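# Unload three sand cores from mould onto plywood boards

## Task

Remove three sand cores from the mould: the elongated core with the rounded nose, plus the two upright bladed cores sitting in the mould half on the robot's right side. Place all three on the plywood boards next to the mould and release them. The remaining two cores must stay upright in the mould.

## Robot and tools

Robot: two arms, left_arm and right_arm, each with six joints and a parallel gripper. The names do not match image sides. In the scene frame the origin is at table-top height midway between the nominal bases, +x points out over the table, +z is up, and left_arm sits on the +y side. Calibrated bases: left_arm at (+0.031, +0.345, 0) m, quat_wxyz (+1.000, 0, 0, +0.008). right_arm at (+0.030, -0.335, 0) m, quat_wxyz (+1.000, 0, 0, -0.014). Both have up = +z.

Each arm reports its hand pose, velocities and its wrist camera pose in its own base frame. The table and any fixed cameras use the scene frame. end_effector_position (m) is the point between the finger pads, about 1 cm short of the tips. The fingers point along the gripper's +z and close along its y. Printed poses may be off by a few cm, more when the arm is stretched far.

Row layout, shared by execute_actions and move: one flat list of 14 numbers, each in [-1, 1], always covering both arms. Order: left_arm waist, shoulder, elbow, wrist pitch, wrist yaw, wrist roll, opening; then the same seven for right_arm. The six joint numbers are offsets, not poses. They count from that arm's Joint targets as they stood when the action or move began, never from the row before. Scale: 1.0 equals 1.202 rad for the waist, 1.258 for the shoulder, 1.3 for the elbow, 2.073 for wrist pitch, and 2.022 each for wrist yaw and wrist roll. The opening is an absolute command: +1 fully open, -1 closed. Sending 0 for a joint re-commands its current target. Sending 0 as the opening is a real command, so repeat the present opening to leave a gripper unchanged.

Stated joint ranges (rad): waist -2.618 to 3.054, shoulder 0.000 to 3.142, elbow 0.000 to 3.142, wrist pitch -1.571 to 1.571, wrist yaw -1.571 to 1.571, wrist roll -2.094 to 2.094. True ends may differ by up to 0.059 rad. An action asking a joint more than 0.059 rad beyond its end is rejected for both arms; if the first action of a call fails this, the whole call is rejected. Commands past the real end are clipped, and a result may say "joint sent to its limit".

execute_actions(actions, cameras): actions is a list of actions; each action is a table of up to 15 rows, one row per 1/30 s control step, and a short table keeps its last row for the rest of the 15 steps. Repeating an offset in a later action moves the joint further. An empty list just returns state and images. cameras picks images: omitted, null or ["all"] for all, [] for none; unknown names invalidate the call.

move(target, speed, blend, opening_speed, blocking, cameras): target is one row or a list of up to 15 rows; every row's offsets count from the same starting Joint targets. All joints travel together, so the hand follows a curve; nothing is avoided, including the other arm. speed is the peak rad/s of the joint with the longest way, 0.01 to 2 (default 0.5), one number or one per target. blend (rad) rounds the corners of intermediate targets. opening_speed (per second on the -1..+1 scale, at least 0.2) ramps the fingers; use it near its minimum for fragile parts. Openings in later targets are applied only after all joints come to rest there. blocking=false returns after about 0.5 s while the move continues. The result adds a "move:" line: done, off_target (rest with a joint over 0.035 rad off), moving, held or fault, with limits=held and the worst joint per arm if relevant. Done does not prove contact or no contact.

wait(seconds, 0 to 10): lets the scene run holding commands. stop(): brakes a running move, needing some distance. zoom_image(camera, region): camera is cam_left_wrist or cam_right_wrist; region [x0, y0, x1, y1] in pixels, top-left origin, at most 504 by 504. finished_scene(scene): ends the current scene, given its number; irreversible.

Results: Joint positions and Joint velocities list per arm the six joints in order (rad, rad/s) plus the pad gap (m; 0.094 open). Joint targets are what the next offsets count from. "within noise" means the arm is still. Tool commands gives present gripper commands. grip_measured is the finger opening on the command scale; on a hard part it reads up to about 0.064 narrower than the part under full squeeze. Force reaches the limit once the command is about 0.05 below the touch reading (0.11 for small or round items). To release, command well above grip_measured. grip_effort_nm is motor effort (negative closing) and is not a pad force. Joint torques include arm weight; joints 1 to 3 wrap sign beyond ±28 N m. "joint command not followed" means the clearance check altered targets; it does not keep the grippers apart.

Motion limits: each joint target may lead its measured angle by at most 0.202 (waist), 0.258 (shoulder), 0.3 (elbow), 0.573 (wrist pitch), 0.522 (yaw, roll) rad per step, and targets putting the hand over 200 mm from where it is are scaled back. Big motions may need several actions. While you think, a running move continues.

Cameras: cam_left_wrist 896x504, K fx=fy=433.778, cx 446.025, cy 251.203; cam_right_wrist 896x504, fx=fy=443.33, cx 444.172, cy 252.362.

Avoid: dropping cores, releasing a core still in motion, fast contact, pressing far past contact, collisions between the arms, and anything ending up off the table. Random tugs may hit held parts. Holding loads or stretching heats motors: MOTOR HOT appears at 75 °C, a fold-away fault at 90 °C, collapse at 100 °C. To end a push, command targets back past the measured positions.

Each tool is called after "Request:" as name(argument=value, ...), one argument or row to a line, values as JSON.

## Session

Request:
execute_actions(
  actions=[],
)

Scene clock: 0.00 s.
left_arm: end_effector_position=(+0.3919, -0.2703, +0.3417) grip_measured=+1.000 grip_effort_nm=n/a end_effector_quat_wxyz=(+0.564, +0.433, +0.543, -0.447) | right_arm: end_effector_position=(+0.3255, +0.0985, +0.1807) grip_measured=+1.000 grip_effort_nm=n/a end_effector_quat_wxyz=(+0.100, -0.217, +0.970, -0.037)
Joint positions: left_arm=[-0.271 1.676 1.232 0.519 1.072 -0.062 0.094] | right_arm=[0.342 1.662 1.591 -1.308 0.097 -0.107 0.094]
Joint velocities: within noise
Joint torques (N m): no reading
Heat: left arm: 32 °C; right arm: 31 °C.
Joint targets: left_arm=[-0.271 1.667 1.240 0.516 1.072 -0.062] | right_arm=[0.342 1.652 1.601 -1.306 0.099 -0.106]
Tool commands: left_gripper/opening=+1.0 right_gripper/opening=+1.0

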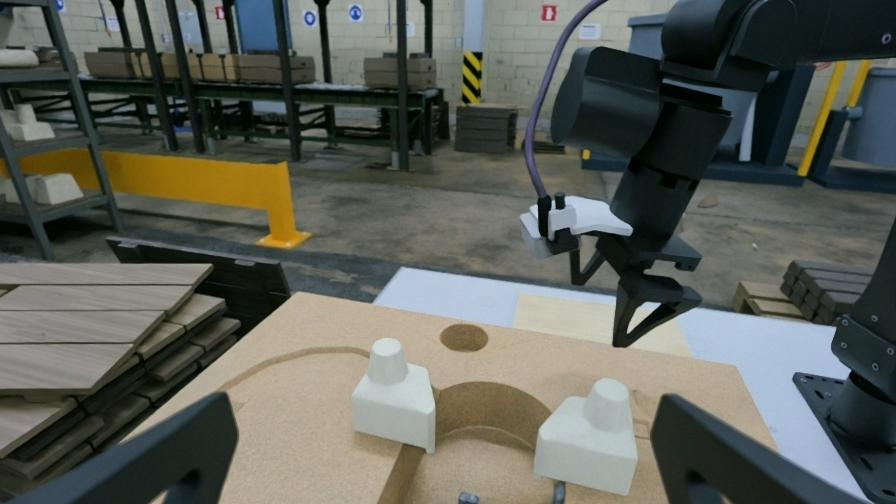

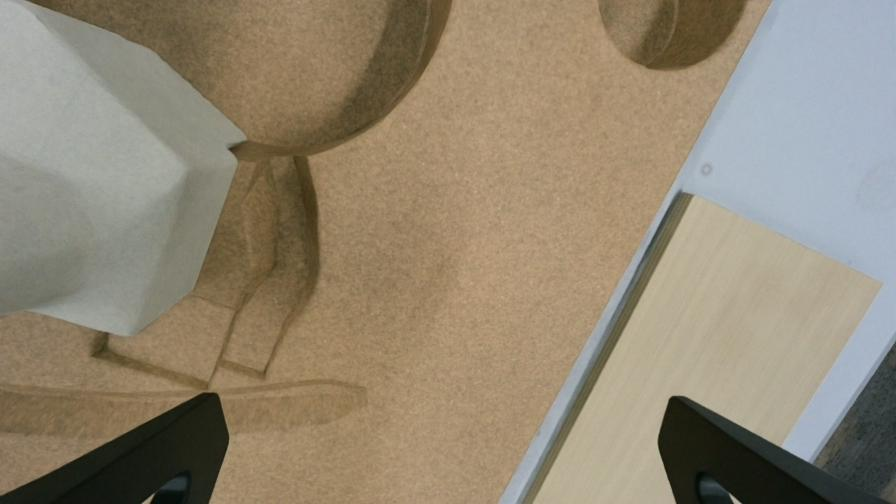

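Request:
move(
  target=[
    [-0.103,-0.041,0.104,-0.328,-0.265,0.015,1,0.298,-0.439,-0.308,0.341,0.149,0.201,1],
    [-0.206,-0.082,0.208,-0.657,-0.530,0.031,1,0.619,-0.321,-0.596,0.446,0.407,0.393,1],
  ],
  speed=0.9,
  blend=0.15,
)

Scene clock: 11.53 s.
left_arm: end_effector_position=(+0.3667, -0.2071, +0.2129) grip_measured=+1.000 grip_effort_nm=0.027 end_effector_quat_wxyz=(+0.295, +0.240, +0.921, -0.083) | right_arm: end_effector_position=(+0.2681, +0.2071, +0.1942) grip_measured=+1.000 grip_effort_nm=0.022 end_effector_quat_wxyz=(+0.525, -0.007, +0.851, +0.000)
Joint positions: left_arm=[-0.513 1.595 1.484 -0.838 0.009 -0.006 0.094] | right_arm=[1.08 1.247 0.833 -0.396 0.903 0.682 0.094]
Joint velocities: within noise
Joint torques (N m): left_arm=[-0.36 -8.9 7.76 1.44 -0.07 0.01] | right_arm=[0.53 -3.51 5.42 1.2 0.45 0.04]
Heat: left arm: 33 °C; right arm: 33 °C.
Joint targets: left_arm=[-0.519 1.564 1.510 -0.846 0.000 0.001] | right_arm=[1.086 1.248 0.826 -0.381 0.922 0.689]
move: done

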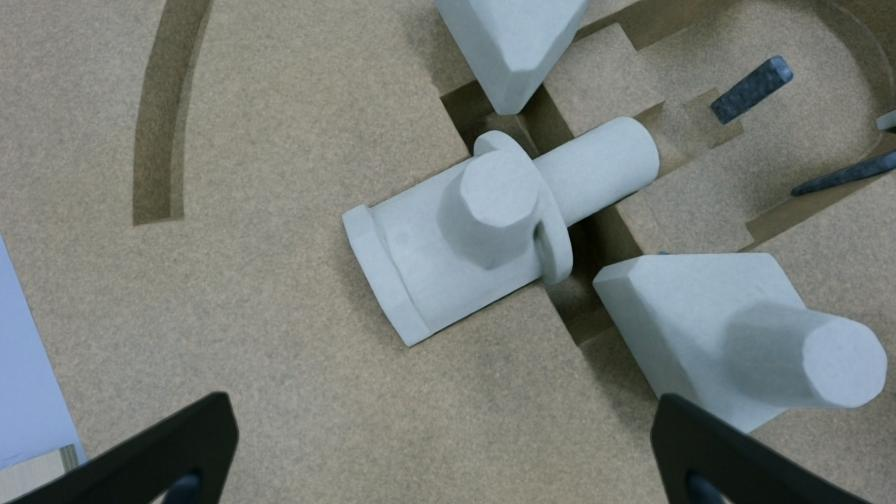

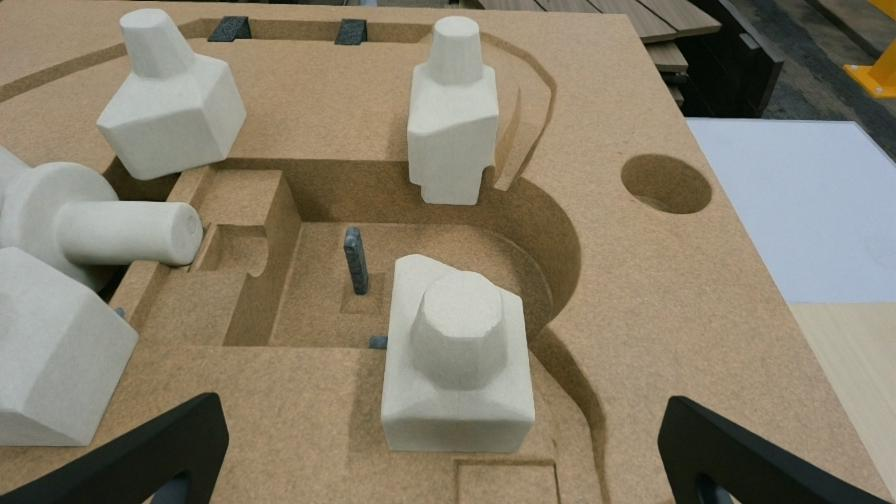

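Request:
move(
  target=[-0.022,0.188,-0.041,0.140,0,0,1,-0.180,0.124,-0.052,0.185,-0.081,-0.106,1],
  speed=0.3,
)

Request:
move(
  target=[0,0,0,0,0,0,-0.7,0,0,0,0,0,0,-0.7],
  opening_speed=0.9,
  cameras=[],
)

Scene clock: 24.23 s.
left_arm: end_effector_position=(+0.4160, -0.2483, +0.1638) grip_measured=+1.000 grip_effort_nm=0.032 end_effector_quat_wxyz=(+0.322, +0.249, +0.909, -0.093) | right_arm: end_effector_position=(+0.3289, +0.2046, +0.1631) grip_measured=+1.000 grip_effort_nm=0.027 end_effector_quat_wxyz=(+0.531, -0.001, +0.847, +0.003)
Joint positions: left_arm=[-0.537 1.785 1.465 -0.567 0.008 -0.005 0.094] | right_arm=[0.875 1.398 0.769 -0.014 0.757 0.481 0.094]
Joint velocities: within noise
Joint torques (N m): left_arm=[-0.46 -7.19 4.96 1.77 -0.08 0.02] | right_arm=[-0.47 -4.16 5.04 1.35 0.22 -0.17]
Heat: left arm: 36 °C; right arm: 33 °C.
Joint targets: left_arm=[-0.545 1.800 1.457 -0.556 0.000 0.001] | right_arm=[0.870 1.404 0.758 0.003 0.758 0.474]
move: done

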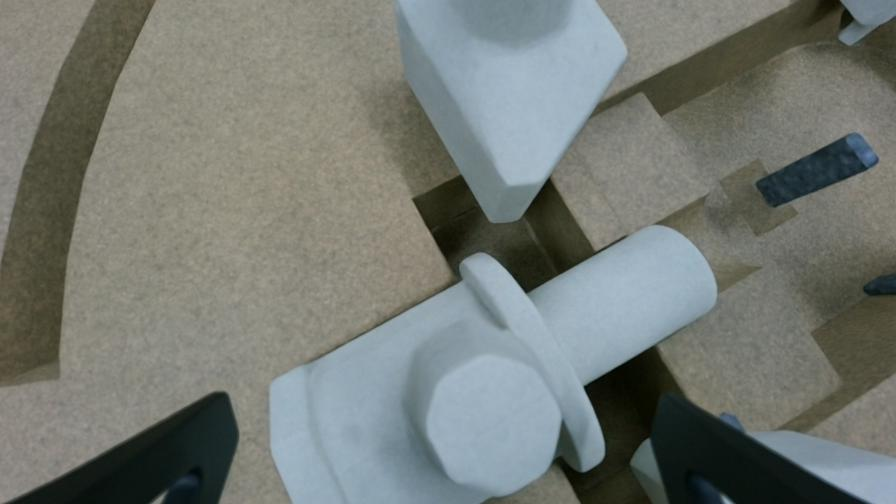

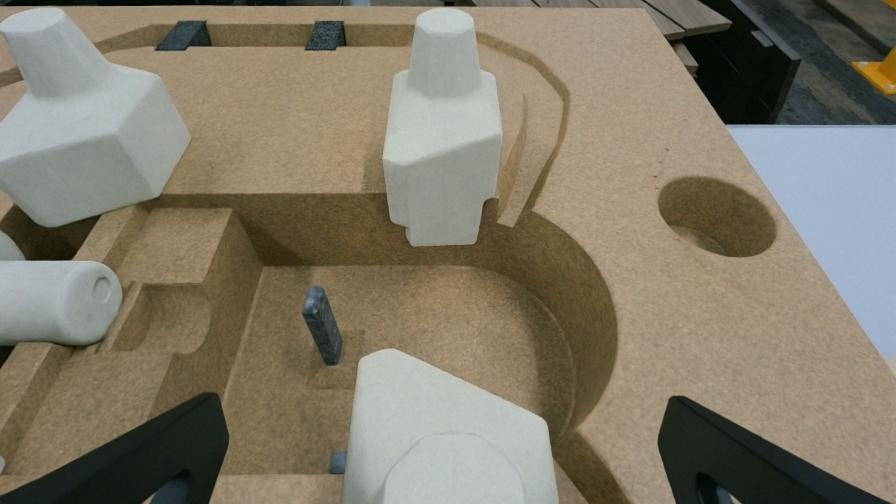

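Scene clock: 26.33 s.
left_arm: end_effector_position=(+0.4137, -0.2527, +0.1641) grip_measured=-0.379 grip_effort_nm=-1.004 end_effector_quat_wxyz=(+0.322, +0.256, +0.906, -0.097) | right_arm: end_effector_position=(+0.3292, +0.2042, +0.1632) grip_measured=-0.404 grip_effort_nm=-0.999 end_effector_quat_wxyz=(+0.531, +0.000, +0.847, +0.003)
Joint positions: left_arm=[-0.545 1.785 1.465 -0.565 0.015 0 0.029] | right_arm=[0.874 1.398 0.769 -0.013 0.758 0.48 0.028]
Joint velocities: within noise
Joint torques (N m): left_arm=[0.09 -7.09 4.9 1.76 -0.12 -0.06] | right_arm=[-0.38 -4.16 5.03 1.36 0.2 -0.1]
Heat: left arm: 36 °C; right arm: 33 °C.
Joint targets: left_arm=[-0.545 1.800 1.457 -0.556 0.000 0.001] | right_arm=[0.870 1.404 0.758 0.002 0.758 0.474]
move: done
No camera images: "cameras" was empty.

Request:
move(
  target=[
    [0,0,0,0,0,0,0.1,0,0,0,0,0,0,0.1],
    [0,0.006,-0.037,0.0245,0,0,0.1,0,0.014,-0.021,0.02,0,0,0.1],
    [0,0.006,-0.037,0.0245,0,0,-0.7,0,0.014,-0.021,0.02,0,0,-0.7],
  ],
  opening_speed=1.2,
  speed=0.2,
  cameras=["cam_right_wrist"],
)

Scene clock: 35.53 s.
left_arm: end_effector_position=(+0.4135, -0.2522, +0.1527) grip_measured=-0.292 grip_effort_nm=-0.999 end_effector_quat_wxyz=(+0.324, +0.257, +0.905, -0.096) | right_arm: end_effector_position=(+0.3290, +0.2041, +0.1533) grip_measured=-0.330 grip_effort_nm=-1.004 end_effector_quat_wxyz=(+0.530, -0.002, +0.848, +0.002)
Joint positions: left_arm=[-0.546 1.786 1.419 -0.515 0.012 0.004 0.033] | right_arm=[0.874 1.415 0.742 0.028 0.757 0.479 0.031]
Joint velocities: within noise
Joint torques (N m): left_arm=[0.14 -6.58 4.71 1.77 -0.08 -0.12] | right_arm=[-0.39 -4.16 4.92 1.37 0.21 -0.11]
Heat: left arm: 36 °C; right arm: 33 °C.
Joint targets: left_arm=[-0.545 1.807 1.409 -0.505 0.000 0.001] | right_arm=[0.870 1.422 0.731 0.044 0.758 0.474]
move: done
Images, in order (width x height): cam_right_wrist 896x504.

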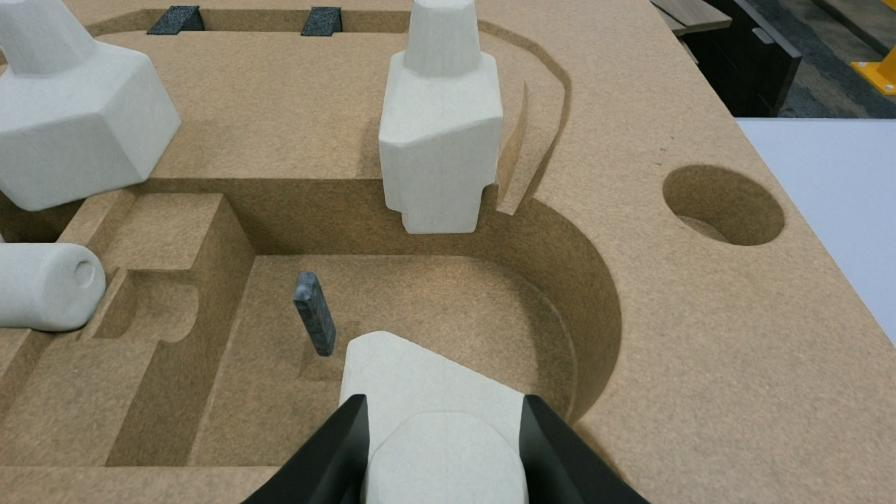

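Request:
move(
  target=[
    [0,-0.029,0.216,-0.128,0,0,-0.7,0,-0.077,0.134,-0.116,0,0,-0.7],
    [0,-0.165,0.247,-0.215,0,0,-0.7,-0.28,0.008,0.32,-0.292,-0.112,-0.07,-0.7],
    [0.786,-0.295,0.043,-0.126,0,0,-0.7,-0.932,0.205,0.757,-0.704,-0.375,-0.234,-0.7],
  ],
  speed=[0.25,0.4,0.65],
  blend=0.04,
)

Scene clock: 45.23 s.
left_arm: end_effector_position=(+0.3679, +0.1592, +0.2313) grip_measured=-0.295 grip_effort_nm=-0.999 end_effector_quat_wxyz=(+0.313, -0.189, +0.928, +0.068) | right_arm: end_effector_position=(+0.3230, -0.0830, +0.1934) grip_measured=-0.330 grip_effort_nm=-1.004 end_effector_quat_wxyz=(+0.079, +0.129, +0.988, -0.013)
Joint positions: left_arm=[0.403 1.505 1.452 -0.867 -0.007 0.002 0.033] | right_arm=[-0.251 1.68 1.67 -1.402 0.007 0.008 0.031]
Joint velocities: within noise
Joint torques (N m): left_arm=[-0.2 -10.92 6.52 2.7 0.11 -0.07] | right_arm=[0.02 -6.34 8.79 0.25 -0.1 -0.16]
Heat: left arm: 38 °C; right arm: 34 °C.
Joint targets: left_arm=[0.400 1.436 1.465 -0.766 0.000 0.001] | right_arm=[-0.250 1.680 1.715 -1.415 0.000 0.001]
move: off_target (left_arm, right_arm); left_arm: the wrist pitch is farthest, 0.100 rad from its target; right_arm: the elbow is farthest, 0.045 rad from its target

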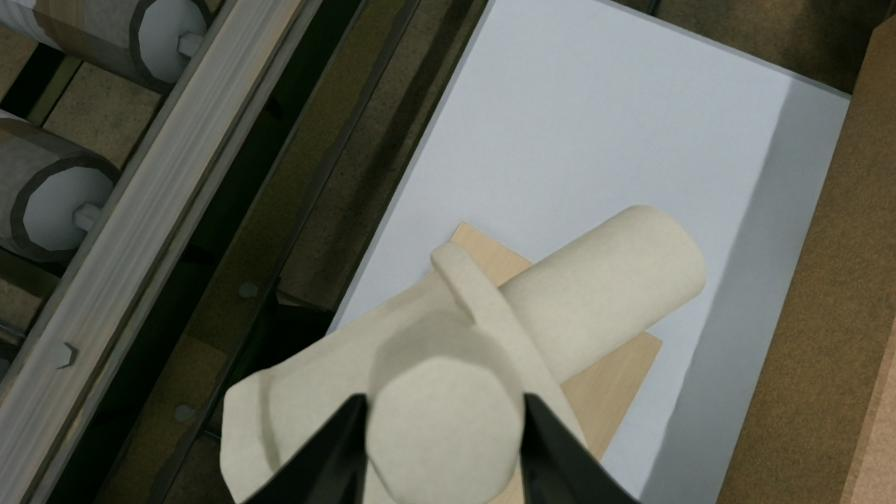

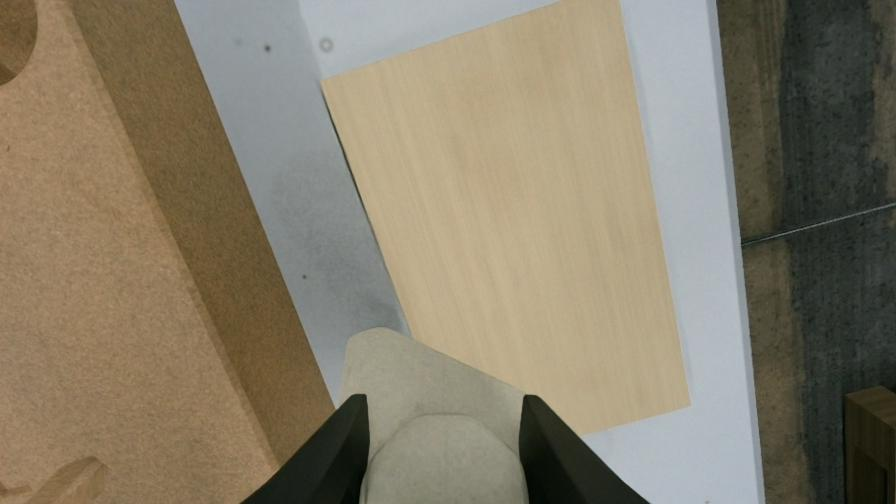

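Request:
move(
  target=[
    [-0.042,-0.219,-0.404,0.114,0,0,-0.7,-0.017,0.2464,0.027,0.002,0,0,-0.7],
    [-0.042,-0.2115,-0.481,0.172,0,0,-0.7,-0.017,0.370,0.075,-0.019,0,0,-0.7],
  ],
  speed=[0.5,0.12],
  blend=0.03,
)

Scene clock: 62.83 s.
left_arm: end_effector_position=(+0.3098, +0.1178, +0.1337) grip_measured=-0.295 grip_effort_nm=-0.999 end_effector_quat_wxyz=(+0.322, -0.168, +0.930, +0.062) | right_arm: end_effector_position=(+0.3519, -0.0941, +0.0746) grip_measured=-0.330 grip_effort_nm=-1.004 end_effector_quat_wxyz=(-0.092, +0.134, +0.987, +0.012)
Joint positions: left_arm=[0.357 1.215 0.826 -0.513 -0.006 0.002 0.033] | right_arm=[-0.264 2.127 1.791 -1.421 0 0.007 0.031]
Joint velocities: within noise
Joint torques (N m): left_arm=[-0.51 -6.76 6.64 2.77 0.1 -0.09] | right_arm=[-0.59 -8.03 6.48 -0.51 -0.01 -0.1]
Heat: left arm: 41 °C; right arm: 35 °C.
Joint targets: left_arm=[0.349 1.170 0.840 -0.410 0.000 0.001] | right_arm=[-0.271 2.145 1.812 -1.455 0.000 0.001]
move: off_target (left_arm); left_arm: the wrist pitch is farthest, 0.104 rad from its target

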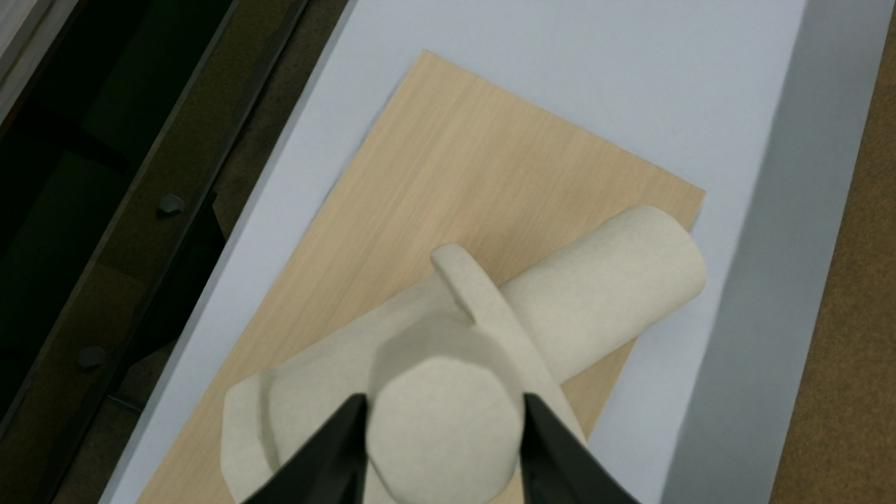

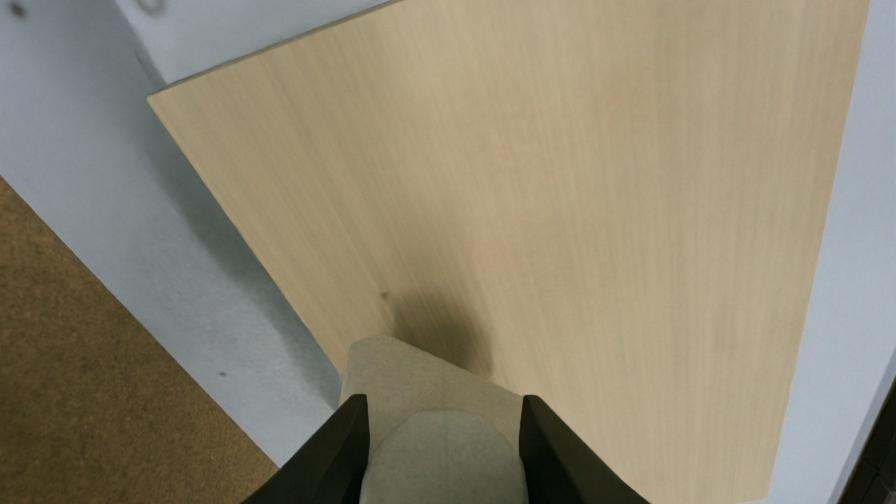

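Request:
move(
  target=[
    [0.05,-0.004,0.01,0,0,0,-0.7,-0.025,0,0,0,0,0,-0.7],
    [0.05,0.02,-0.04,0.024,0,0,-0.7,-0.025,0.042,0.017,-0.0205,0,0,-0.7],
  ],
  speed=0.12,
)

Scene clock: 69.87 s.
left_arm: end_effector_position=(+0.3016, +0.1305, +0.1201) grip_measured=-0.295 grip_effort_nm=-1.009 end_effector_quat_wxyz=(+0.320, -0.189, +0.926, +0.068) | right_arm: end_effector_position=(+0.3461, -0.0994, +0.0681) grip_measured=-0.330 grip_effort_nm=-1.004 end_effector_quat_wxyz=(-0.119, +0.149, +0.981, +0.027)
Joint positions: left_arm=[0.403 1.215 0.773 -0.463 -0.004 0.002 0.033] | right_arm=[-0.292 2.173 1.826 -1.468 -0.019 0.007 0.031]
Joint velocities: within noise
Joint torques (N m): left_arm=[0.57 -4.78 6.64 2.74 0.07 -0.09] | right_arm=[-0.79 -7.75 5.35 -0.56 0.17 -0.1]
Heat: left arm: 40 °C; right arm: 35 °C.
Joint targets: left_arm=[0.409 1.195 0.788 -0.360 0.000 0.001] | right_arm=[-0.301 2.198 1.834 -1.497 0.000 0.001]
move: off_target (left_arm); left_arm: the wrist pitch is farthest, 0.102 rad from its target

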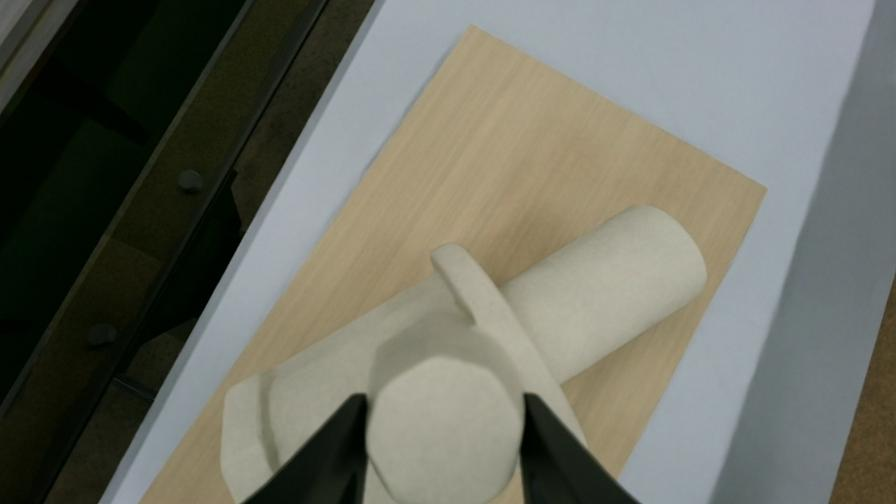

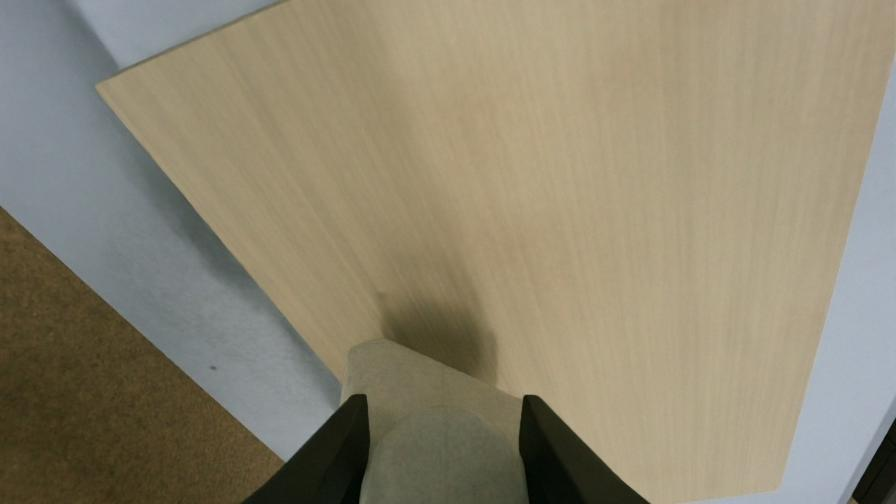

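Request:
move(
  target=[
    [0,0.018,-0.018,-0.012,0,0,-0.7,0,0,0,0,0,0,0.25],
  ],
  speed=0.1,
  opening_speed=0.5,
)

Scene clock: 75.53 s.
left_arm: end_effector_position=(+0.3002, +0.1299, +0.1168) grip_measured=-0.295 grip_effort_nm=-0.999 end_effector_quat_wxyz=(+0.317, -0.189, +0.927, +0.067) | right_arm: end_effector_position=(+0.3411, -0.1011, +0.0638) grip_measured=+0.247 grip_effort_nm=0.178 end_effector_quat_wxyz=(-0.135, +0.148, +0.979, +0.023)
Joint positions: left_arm=[0.403 1.215 0.763 -0.458 -0.004 0.002 0.033] | right_arm=[-0.294 2.189 1.826 -1.482 -0.007 0.005 0.059]
Joint velocities: within noise
Joint torques (N m): left_arm=[0.44 -3.1 5.5 2.41 0.07 -0.08] | right_arm=[-0.57 -8.98 5.29 -0.5 0.05 -0.09]
Heat: left arm: 41 °C; right arm: 35 °C.
Joint targets: left_arm=[0.409 1.218 0.764 -0.385 0.000 0.001] | right_arm=[-0.301 2.198 1.834 -1.497 0.000 0.001]
move: off_target (left_arm); left_arm: the wrist pitch is farthest, 0.073 rad from its target

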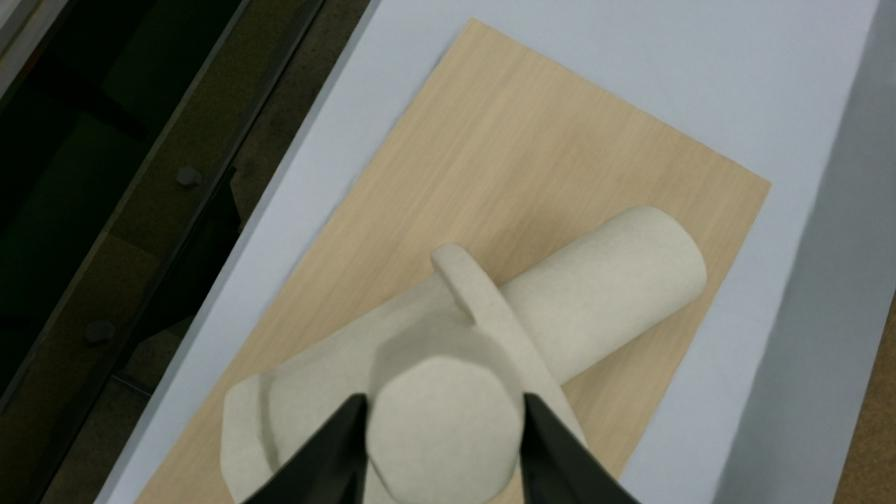

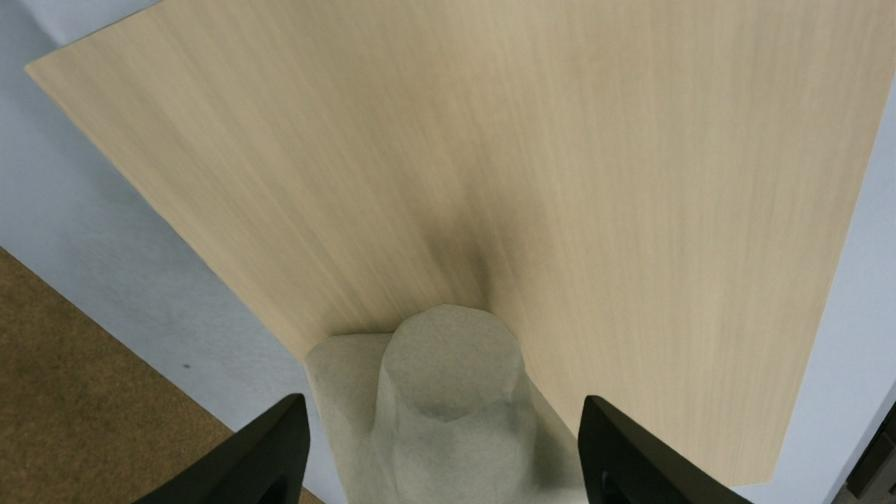

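Request:
move(
  target=[
    [0,0,0,0,0,0,0.25,0,0,0,0,0,0,0.35],
    [0,0,0,0,0,0,0.25,0,-0.42,-0.1,0.03,0,0,0.35],
    [0,-0.27,0.142,-0.297,0,0,0.25,0.744,-0.3635,-0.474,0.717,0.2695,0.147,1],
  ],
  speed=[0.4,0.4,0.9],
  blend=[0,0.1,0],
  opening_speed=0.7,
)

Scene clock: 89.67 s.
left_arm: end_effector_position=(+0.2194, +0.0954, +0.1886) grip_measured=+0.248 grip_effort_nm=0.125 end_effector_quat_wxyz=(+0.294, -0.190, +0.934, +0.063) | right_arm: end_effector_position=(+0.4631, +0.2063, +0.2001) grip_measured=+0.997 grip_effort_nm=0.183 end_effector_quat_wxyz=(+0.531, +0.002, +0.848, +0.000)
Joint positions: left_arm=[0.403 0.89 0.924 -0.993 -0.004 0.002 0.059] | right_arm=[0.596 1.732 1.229 -0.029 0.532 0.292 0.094]
Joint velocities: within noise
Joint torques (N m): left_arm=[0.5 -1.57 7.27 1.47 0.08 -0.09] | right_arm=[-0.29 -7.04 5.34 1.52 0.24 0.03]
Heat: left arm: 39 °C; right arm: 36 °C.
Joint targets: left_arm=[0.409 0.879 0.949 -1.001 0.000 0.001] | right_arm=[0.593 1.741 1.218 -0.011 0.545 0.298]
move: done

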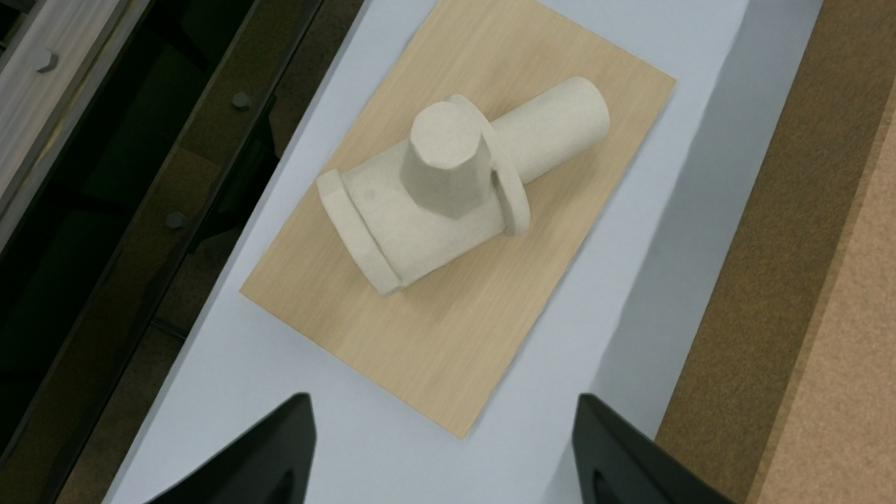

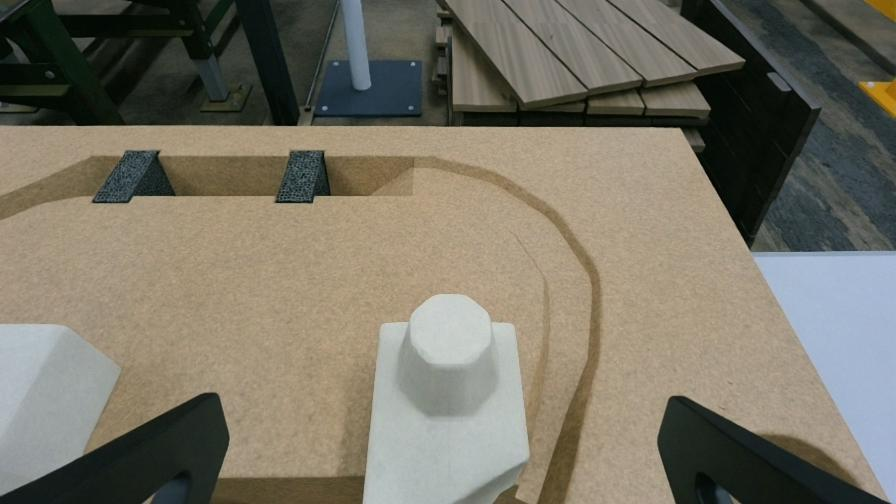

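Request:
move(
  target=[
    [0,0,0,0,0,0,0.25,-0.061,0.171,0.064,0.076,-0.040,-0.0267,1],
    [0,0,0,0,0,0,0.25,-0.061,0.171,0.064,0.076,-0.040,-0.0267,-0.7],
  ],
  speed=0.35,
  opening_speed=1,
  cameras=["cam_right_wrist"],
)

Scene clock: 99.23 s.
left_arm: end_effector_position=(+0.2194, +0.0954, +0.1886) grip_measured=+0.248 grip_effort_nm=0.125 end_effector_quat_wxyz=(+0.294, -0.190, +0.934, +0.063) | right_arm: end_effector_position=(+0.5077, +0.2026, +0.1368) grip_measured=+0.147 grip_effort_nm=-1.004 end_effector_quat_wxyz=(+0.516, -0.005, +0.857, -0.006)
Joint positions: left_arm=[0.403 0.89 0.924 -0.993 -0.004 0.002 0.059] | right_arm=[0.524 1.946 1.267 0.129 0.463 0.251 0.054]
Joint velocities: within noise
Joint torques (N m): left_arm=[0.5 -1.52 7.34 1.49 0.06 -0.07] | right_arm=[-0.35 -8.39 8.62 1.52 0.12 -0.11]
Heat: left arm: 37 °C; right arm: 35 °C.
Joint targets: left_arm=[0.409 0.879 0.949 -1.000 0.000 0.001] | right_arm=[0.520 1.956 1.302 0.146 0.464 0.244]
move: done
Images, in order (width x height): cam_right_wrist 896x504.

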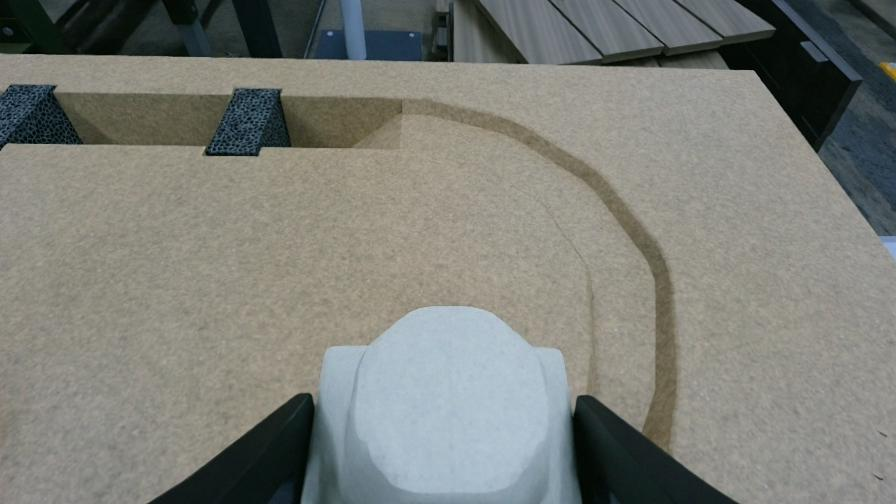

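Request:
move(
  target=[
    [0,0,0,0,0,0,0.25,0,0,0,0,0,0,0.5],
    [0,0,0,0,0,0,0.25,0,-0.003,0.054,-0.036,0,0,0.5],
    [0,0,0,0,0,0,0.25,0,-0.003,0.054,-0.036,0,0,-0.7],
  ],
  speed=0.25,
  opening_speed=1.2,
  cameras=["cam_right_wrist"],
)

Scene clock: 106.93 s.
left_arm: end_effector_position=(+0.2193, +0.0954, +0.1885) grip_measured=+0.248 grip_effort_nm=0.129 end_effector_quat_wxyz=(+0.294, -0.190, +0.934, +0.062) | right_arm: end_effector_position=(+0.5171, +0.2061, +0.1591) grip_measured=-0.335 grip_effort_nm=-1.004 end_effector_quat_wxyz=(+0.526, +0.000, +0.851, -0.003)
Joint positions: left_arm=[0.403 0.89 0.924 -0.994 -0.004 0.002 0.059] | right_arm=[0.522 1.946 1.341 0.08 0.467 0.249 0.031]
Joint velocities: within noise
Joint torques (N m): left_arm=[0.53 -1.57 7.32 1.45 0.08 -0.08] | right_arm=[-0.17 -8.8 8.46 1.29 0.07 -0.1]
Heat: left arm: 36 °C; right arm: 35 °C.
Joint targets: left_arm=[0.409 0.879 0.949 -1.001 0.000 0.001] | right_arm=[0.520 1.952 1.372 0.072 0.464 0.244]
move: done
Images, in order (width x height): cam_right_wrist 896x504.

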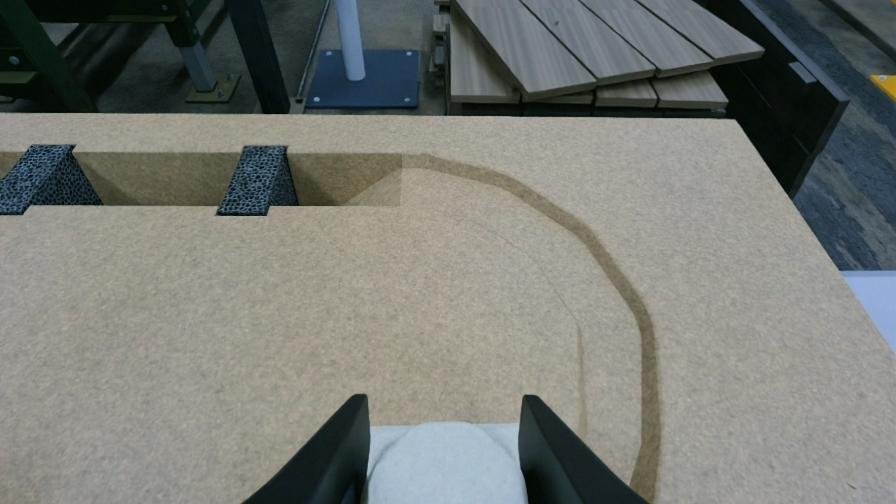

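Request:
move(
  target=[
    [0,0,0,0,0,0,0.25,0,-0.065,0.116,-0.098,0,0,-0.7],
    [0,0,0,0,0,0,0.25,-0.948,-0.2566,0.35,-0.757,-0.2295,-0.1207,-0.7],
  ],
  speed=[0.25,0.7],
  blend=0.04,
  cameras=["cam_right_wrist"],
)

Scene clock: 117.20 s.
left_arm: end_effector_position=(+0.2193, +0.0954, +0.1885) grip_measured=+0.248 grip_effort_nm=0.120 end_effector_quat_wxyz=(+0.294, -0.190, +0.934, +0.062) | right_arm: end_effector_position=(+0.2700, -0.1930, +0.2288) grip_measured=-0.334 grip_effort_nm=-1.004 end_effector_quat_wxyz=(+0.100, +0.307, +0.946, -0.035)
Joint positions: left_arm=[0.403 0.89 0.924 -0.994 -0.004 0.002 0.059] | right_arm=[-0.62 1.663 1.788 -1.484 0.007 0.008 0.031]
Joint velocities: within noise
Joint torques (N m): left_arm=[0.5 -1.65 7.35 1.49 0.09 -0.06] | right_arm=[0.05 -8.8 8.13 0.32 -0.08 -0.13]
Heat: left arm: 35 °C; right arm: 36 °C.
Joint targets: left_arm=[0.409 0.879 0.949 -1.001 0.000 0.001] | right_arm=[-0.620 1.629 1.827 -1.497 0.000 0.000]
move: off_target (right_arm); right_arm: the elbow is farthest, 0.039 rad from its target
Images, in order (width x height): cam_right_wrist 896x504.

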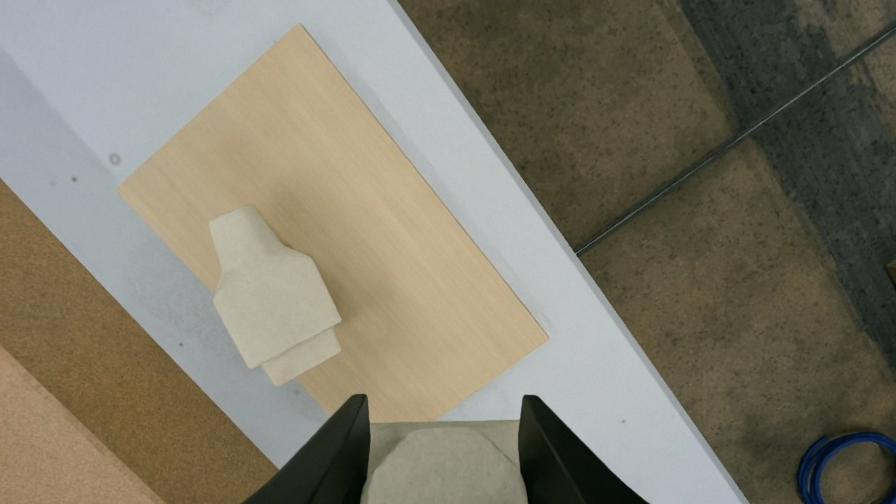

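Request:
move(
  target=[
    [0,0,0,0,0,0,0.25,0.017,0.176,-0.213,0.071,0,0,-0.7],
    [0,0,0,0,0,0,0.25,0.017,0.285,-0.1687,0.0469,0,0,-0.7],
    [0,0,0,0,0,0,0.25,0.017,0.3567,-0.135,0.0305,0,0,-0.7],
  ],
  speed=[0.4,0.15,0.1],
  blend=0.03,
  cameras=["cam_right_wrist"],
)

Scene clock: 131.23 s.
left_arm: end_effector_position=(+0.2193, +0.0954, +0.1885) grip_measured=+0.248 grip_effort_nm=0.125 end_effector_quat_wxyz=(+0.294, -0.190, +0.934, +0.062) | right_arm: end_effector_position=(+0.2767, -0.1917, +0.0613) grip_measured=-0.334 grip_effort_nm=-1.004 end_effector_quat_wxyz=(-0.115, +0.299, +0.947, +0.033)
Joint positions: left_arm=[0.403 0.89 0.924 -0.994 -0.004 0.002 0.059] | right_arm=[-0.606 2.077 1.65 -1.384 0.005 0.006 0.031]
Joint velocities: within noise
Joint torques (N m): left_arm=[0.53 -1.48 7.31 1.47 0.08 -0.08] | right_arm=[0.64 -8.87 4.75 -0.74 -0.06 -0.11]
Heat: left arm: 35 °C; right arm: 38 °C.
Joint targets: left_arm=[0.409 0.879 0.949 -1.001 0.000 0.001] | right_arm=[-0.599 2.078 1.651 -1.434 0.000 0.000]
move: off_target (right_arm); right_arm: the wrist pitch is farthest, 0.050 rad from its target
Images, in order (width x height): cam_right_wrist 896x504.

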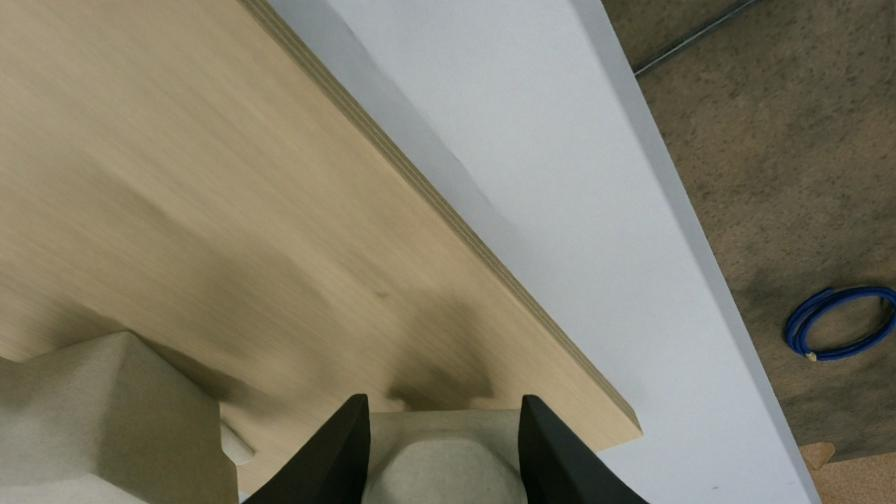

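Request:
move(
  target=[0,0,0,0,0,0,0.25,0,0,0,0,0,0,0.2],
  opening_speed=0.5,
  cameras=["cam_right_wrist"],
)

Scene clock: 135.77 s.
left_arm: end_effector_position=(+0.2193, +0.0954, +0.1885) grip_measured=+0.248 grip_effort_nm=0.129 end_effector_quat_wxyz=(+0.294, -0.190, +0.934, +0.062) | right_arm: end_effector_position=(+0.2704, -0.1861, +0.0635) grip_measured=+0.197 grip_effort_nm=0.188 end_effector_quat_wxyz=(-0.131, +0.298, +0.945, +0.040)
Joint positions: left_arm=[0.403 0.89 0.924 -0.994 -0.004 0.002 0.059] | right_arm=[-0.606 2.077 1.65 -1.418 0.001 0.006 0.056]
Joint velocities: within noise
Joint torques (N m): left_arm=[0.58 -1.54 7.35 1.48 0.08 -0.09] | right_arm=[0.55 -8.81 4.71 -0.53 -0.02 -0.1]
Heat: left arm: 35 °C; right arm: 39 °C.
Joint targets: left_arm=[0.409 0.879 0.949 -1.001 0.000 0.001] | right_arm=[-0.599 2.078 1.651 -1.434 0.000 0.000]
move: done
Images, in order (width x height): cam_right_wrist 896x504.

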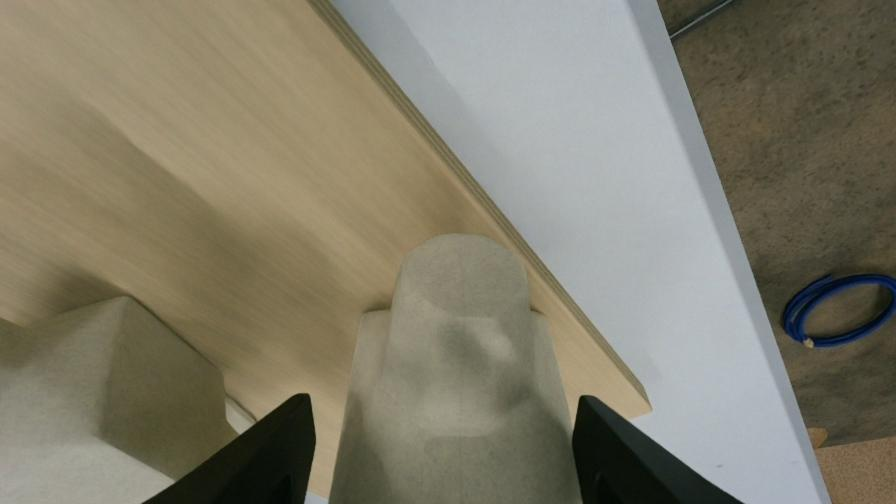

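Request:
move(
  target=[
    [0,0,0,0,0,0,0.25,0,-0.25,-0.05,0.02,0,0,0.22],
    [0,0,0,0,0,0,0.25,0,-0.42,-0.1,0.03,0,0,0.22],
  ],
  speed=0.35,
  blend=0.1,
  cameras=["cam_right_wrist"],
)

Scene clock: 139.97 s.
left_arm: end_effector_position=(+0.2193, +0.0954, +0.1885) grip_measured=+0.248 grip_effort_nm=0.115 end_effector_quat_wxyz=(+0.294, -0.190, +0.934, +0.062) | right_arm: end_effector_position=(+0.2486, -0.1711, +0.1881) grip_measured=+0.217 grip_effort_nm=0.183 end_effector_quat_wxyz=(+0.069, +0.300, +0.951, -0.022)
Joint positions: left_arm=[0.403 0.89 0.924 -0.994 -0.004 0.002 0.059] | right_arm=[-0.606 1.567 1.532 -1.39 0.001 0.006 0.057]
Joint velocities: within noise
Joint torques (N m): left_arm=[0.5 -1.54 7.31 1.5 0.09 -0.09] | right_arm=[0.54 -6.84 4.4 0.52 -0.02 -0.1]
Heat: left arm: 35 °C; right arm: 39 °C.
Joint targets: left_arm=[0.409 0.879 0.949 -1.001 0.000 0.001] | right_arm=[-0.599 1.549 1.521 -1.372 0.000 0.000]
move: done
Images, in order (width x height): cam_right_wrist 896x504.

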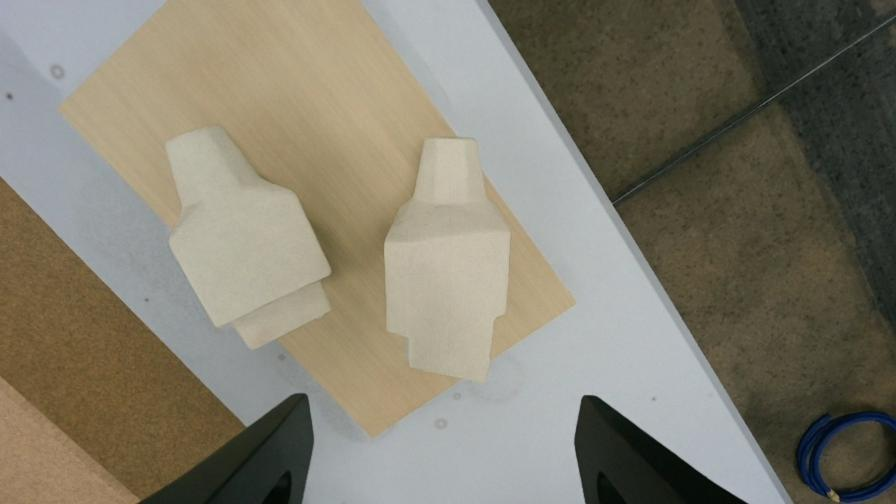

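All three cores are resting on the boards.

Request:
finished_scene(
  scene=2,
)

The scene is finished: the task was done.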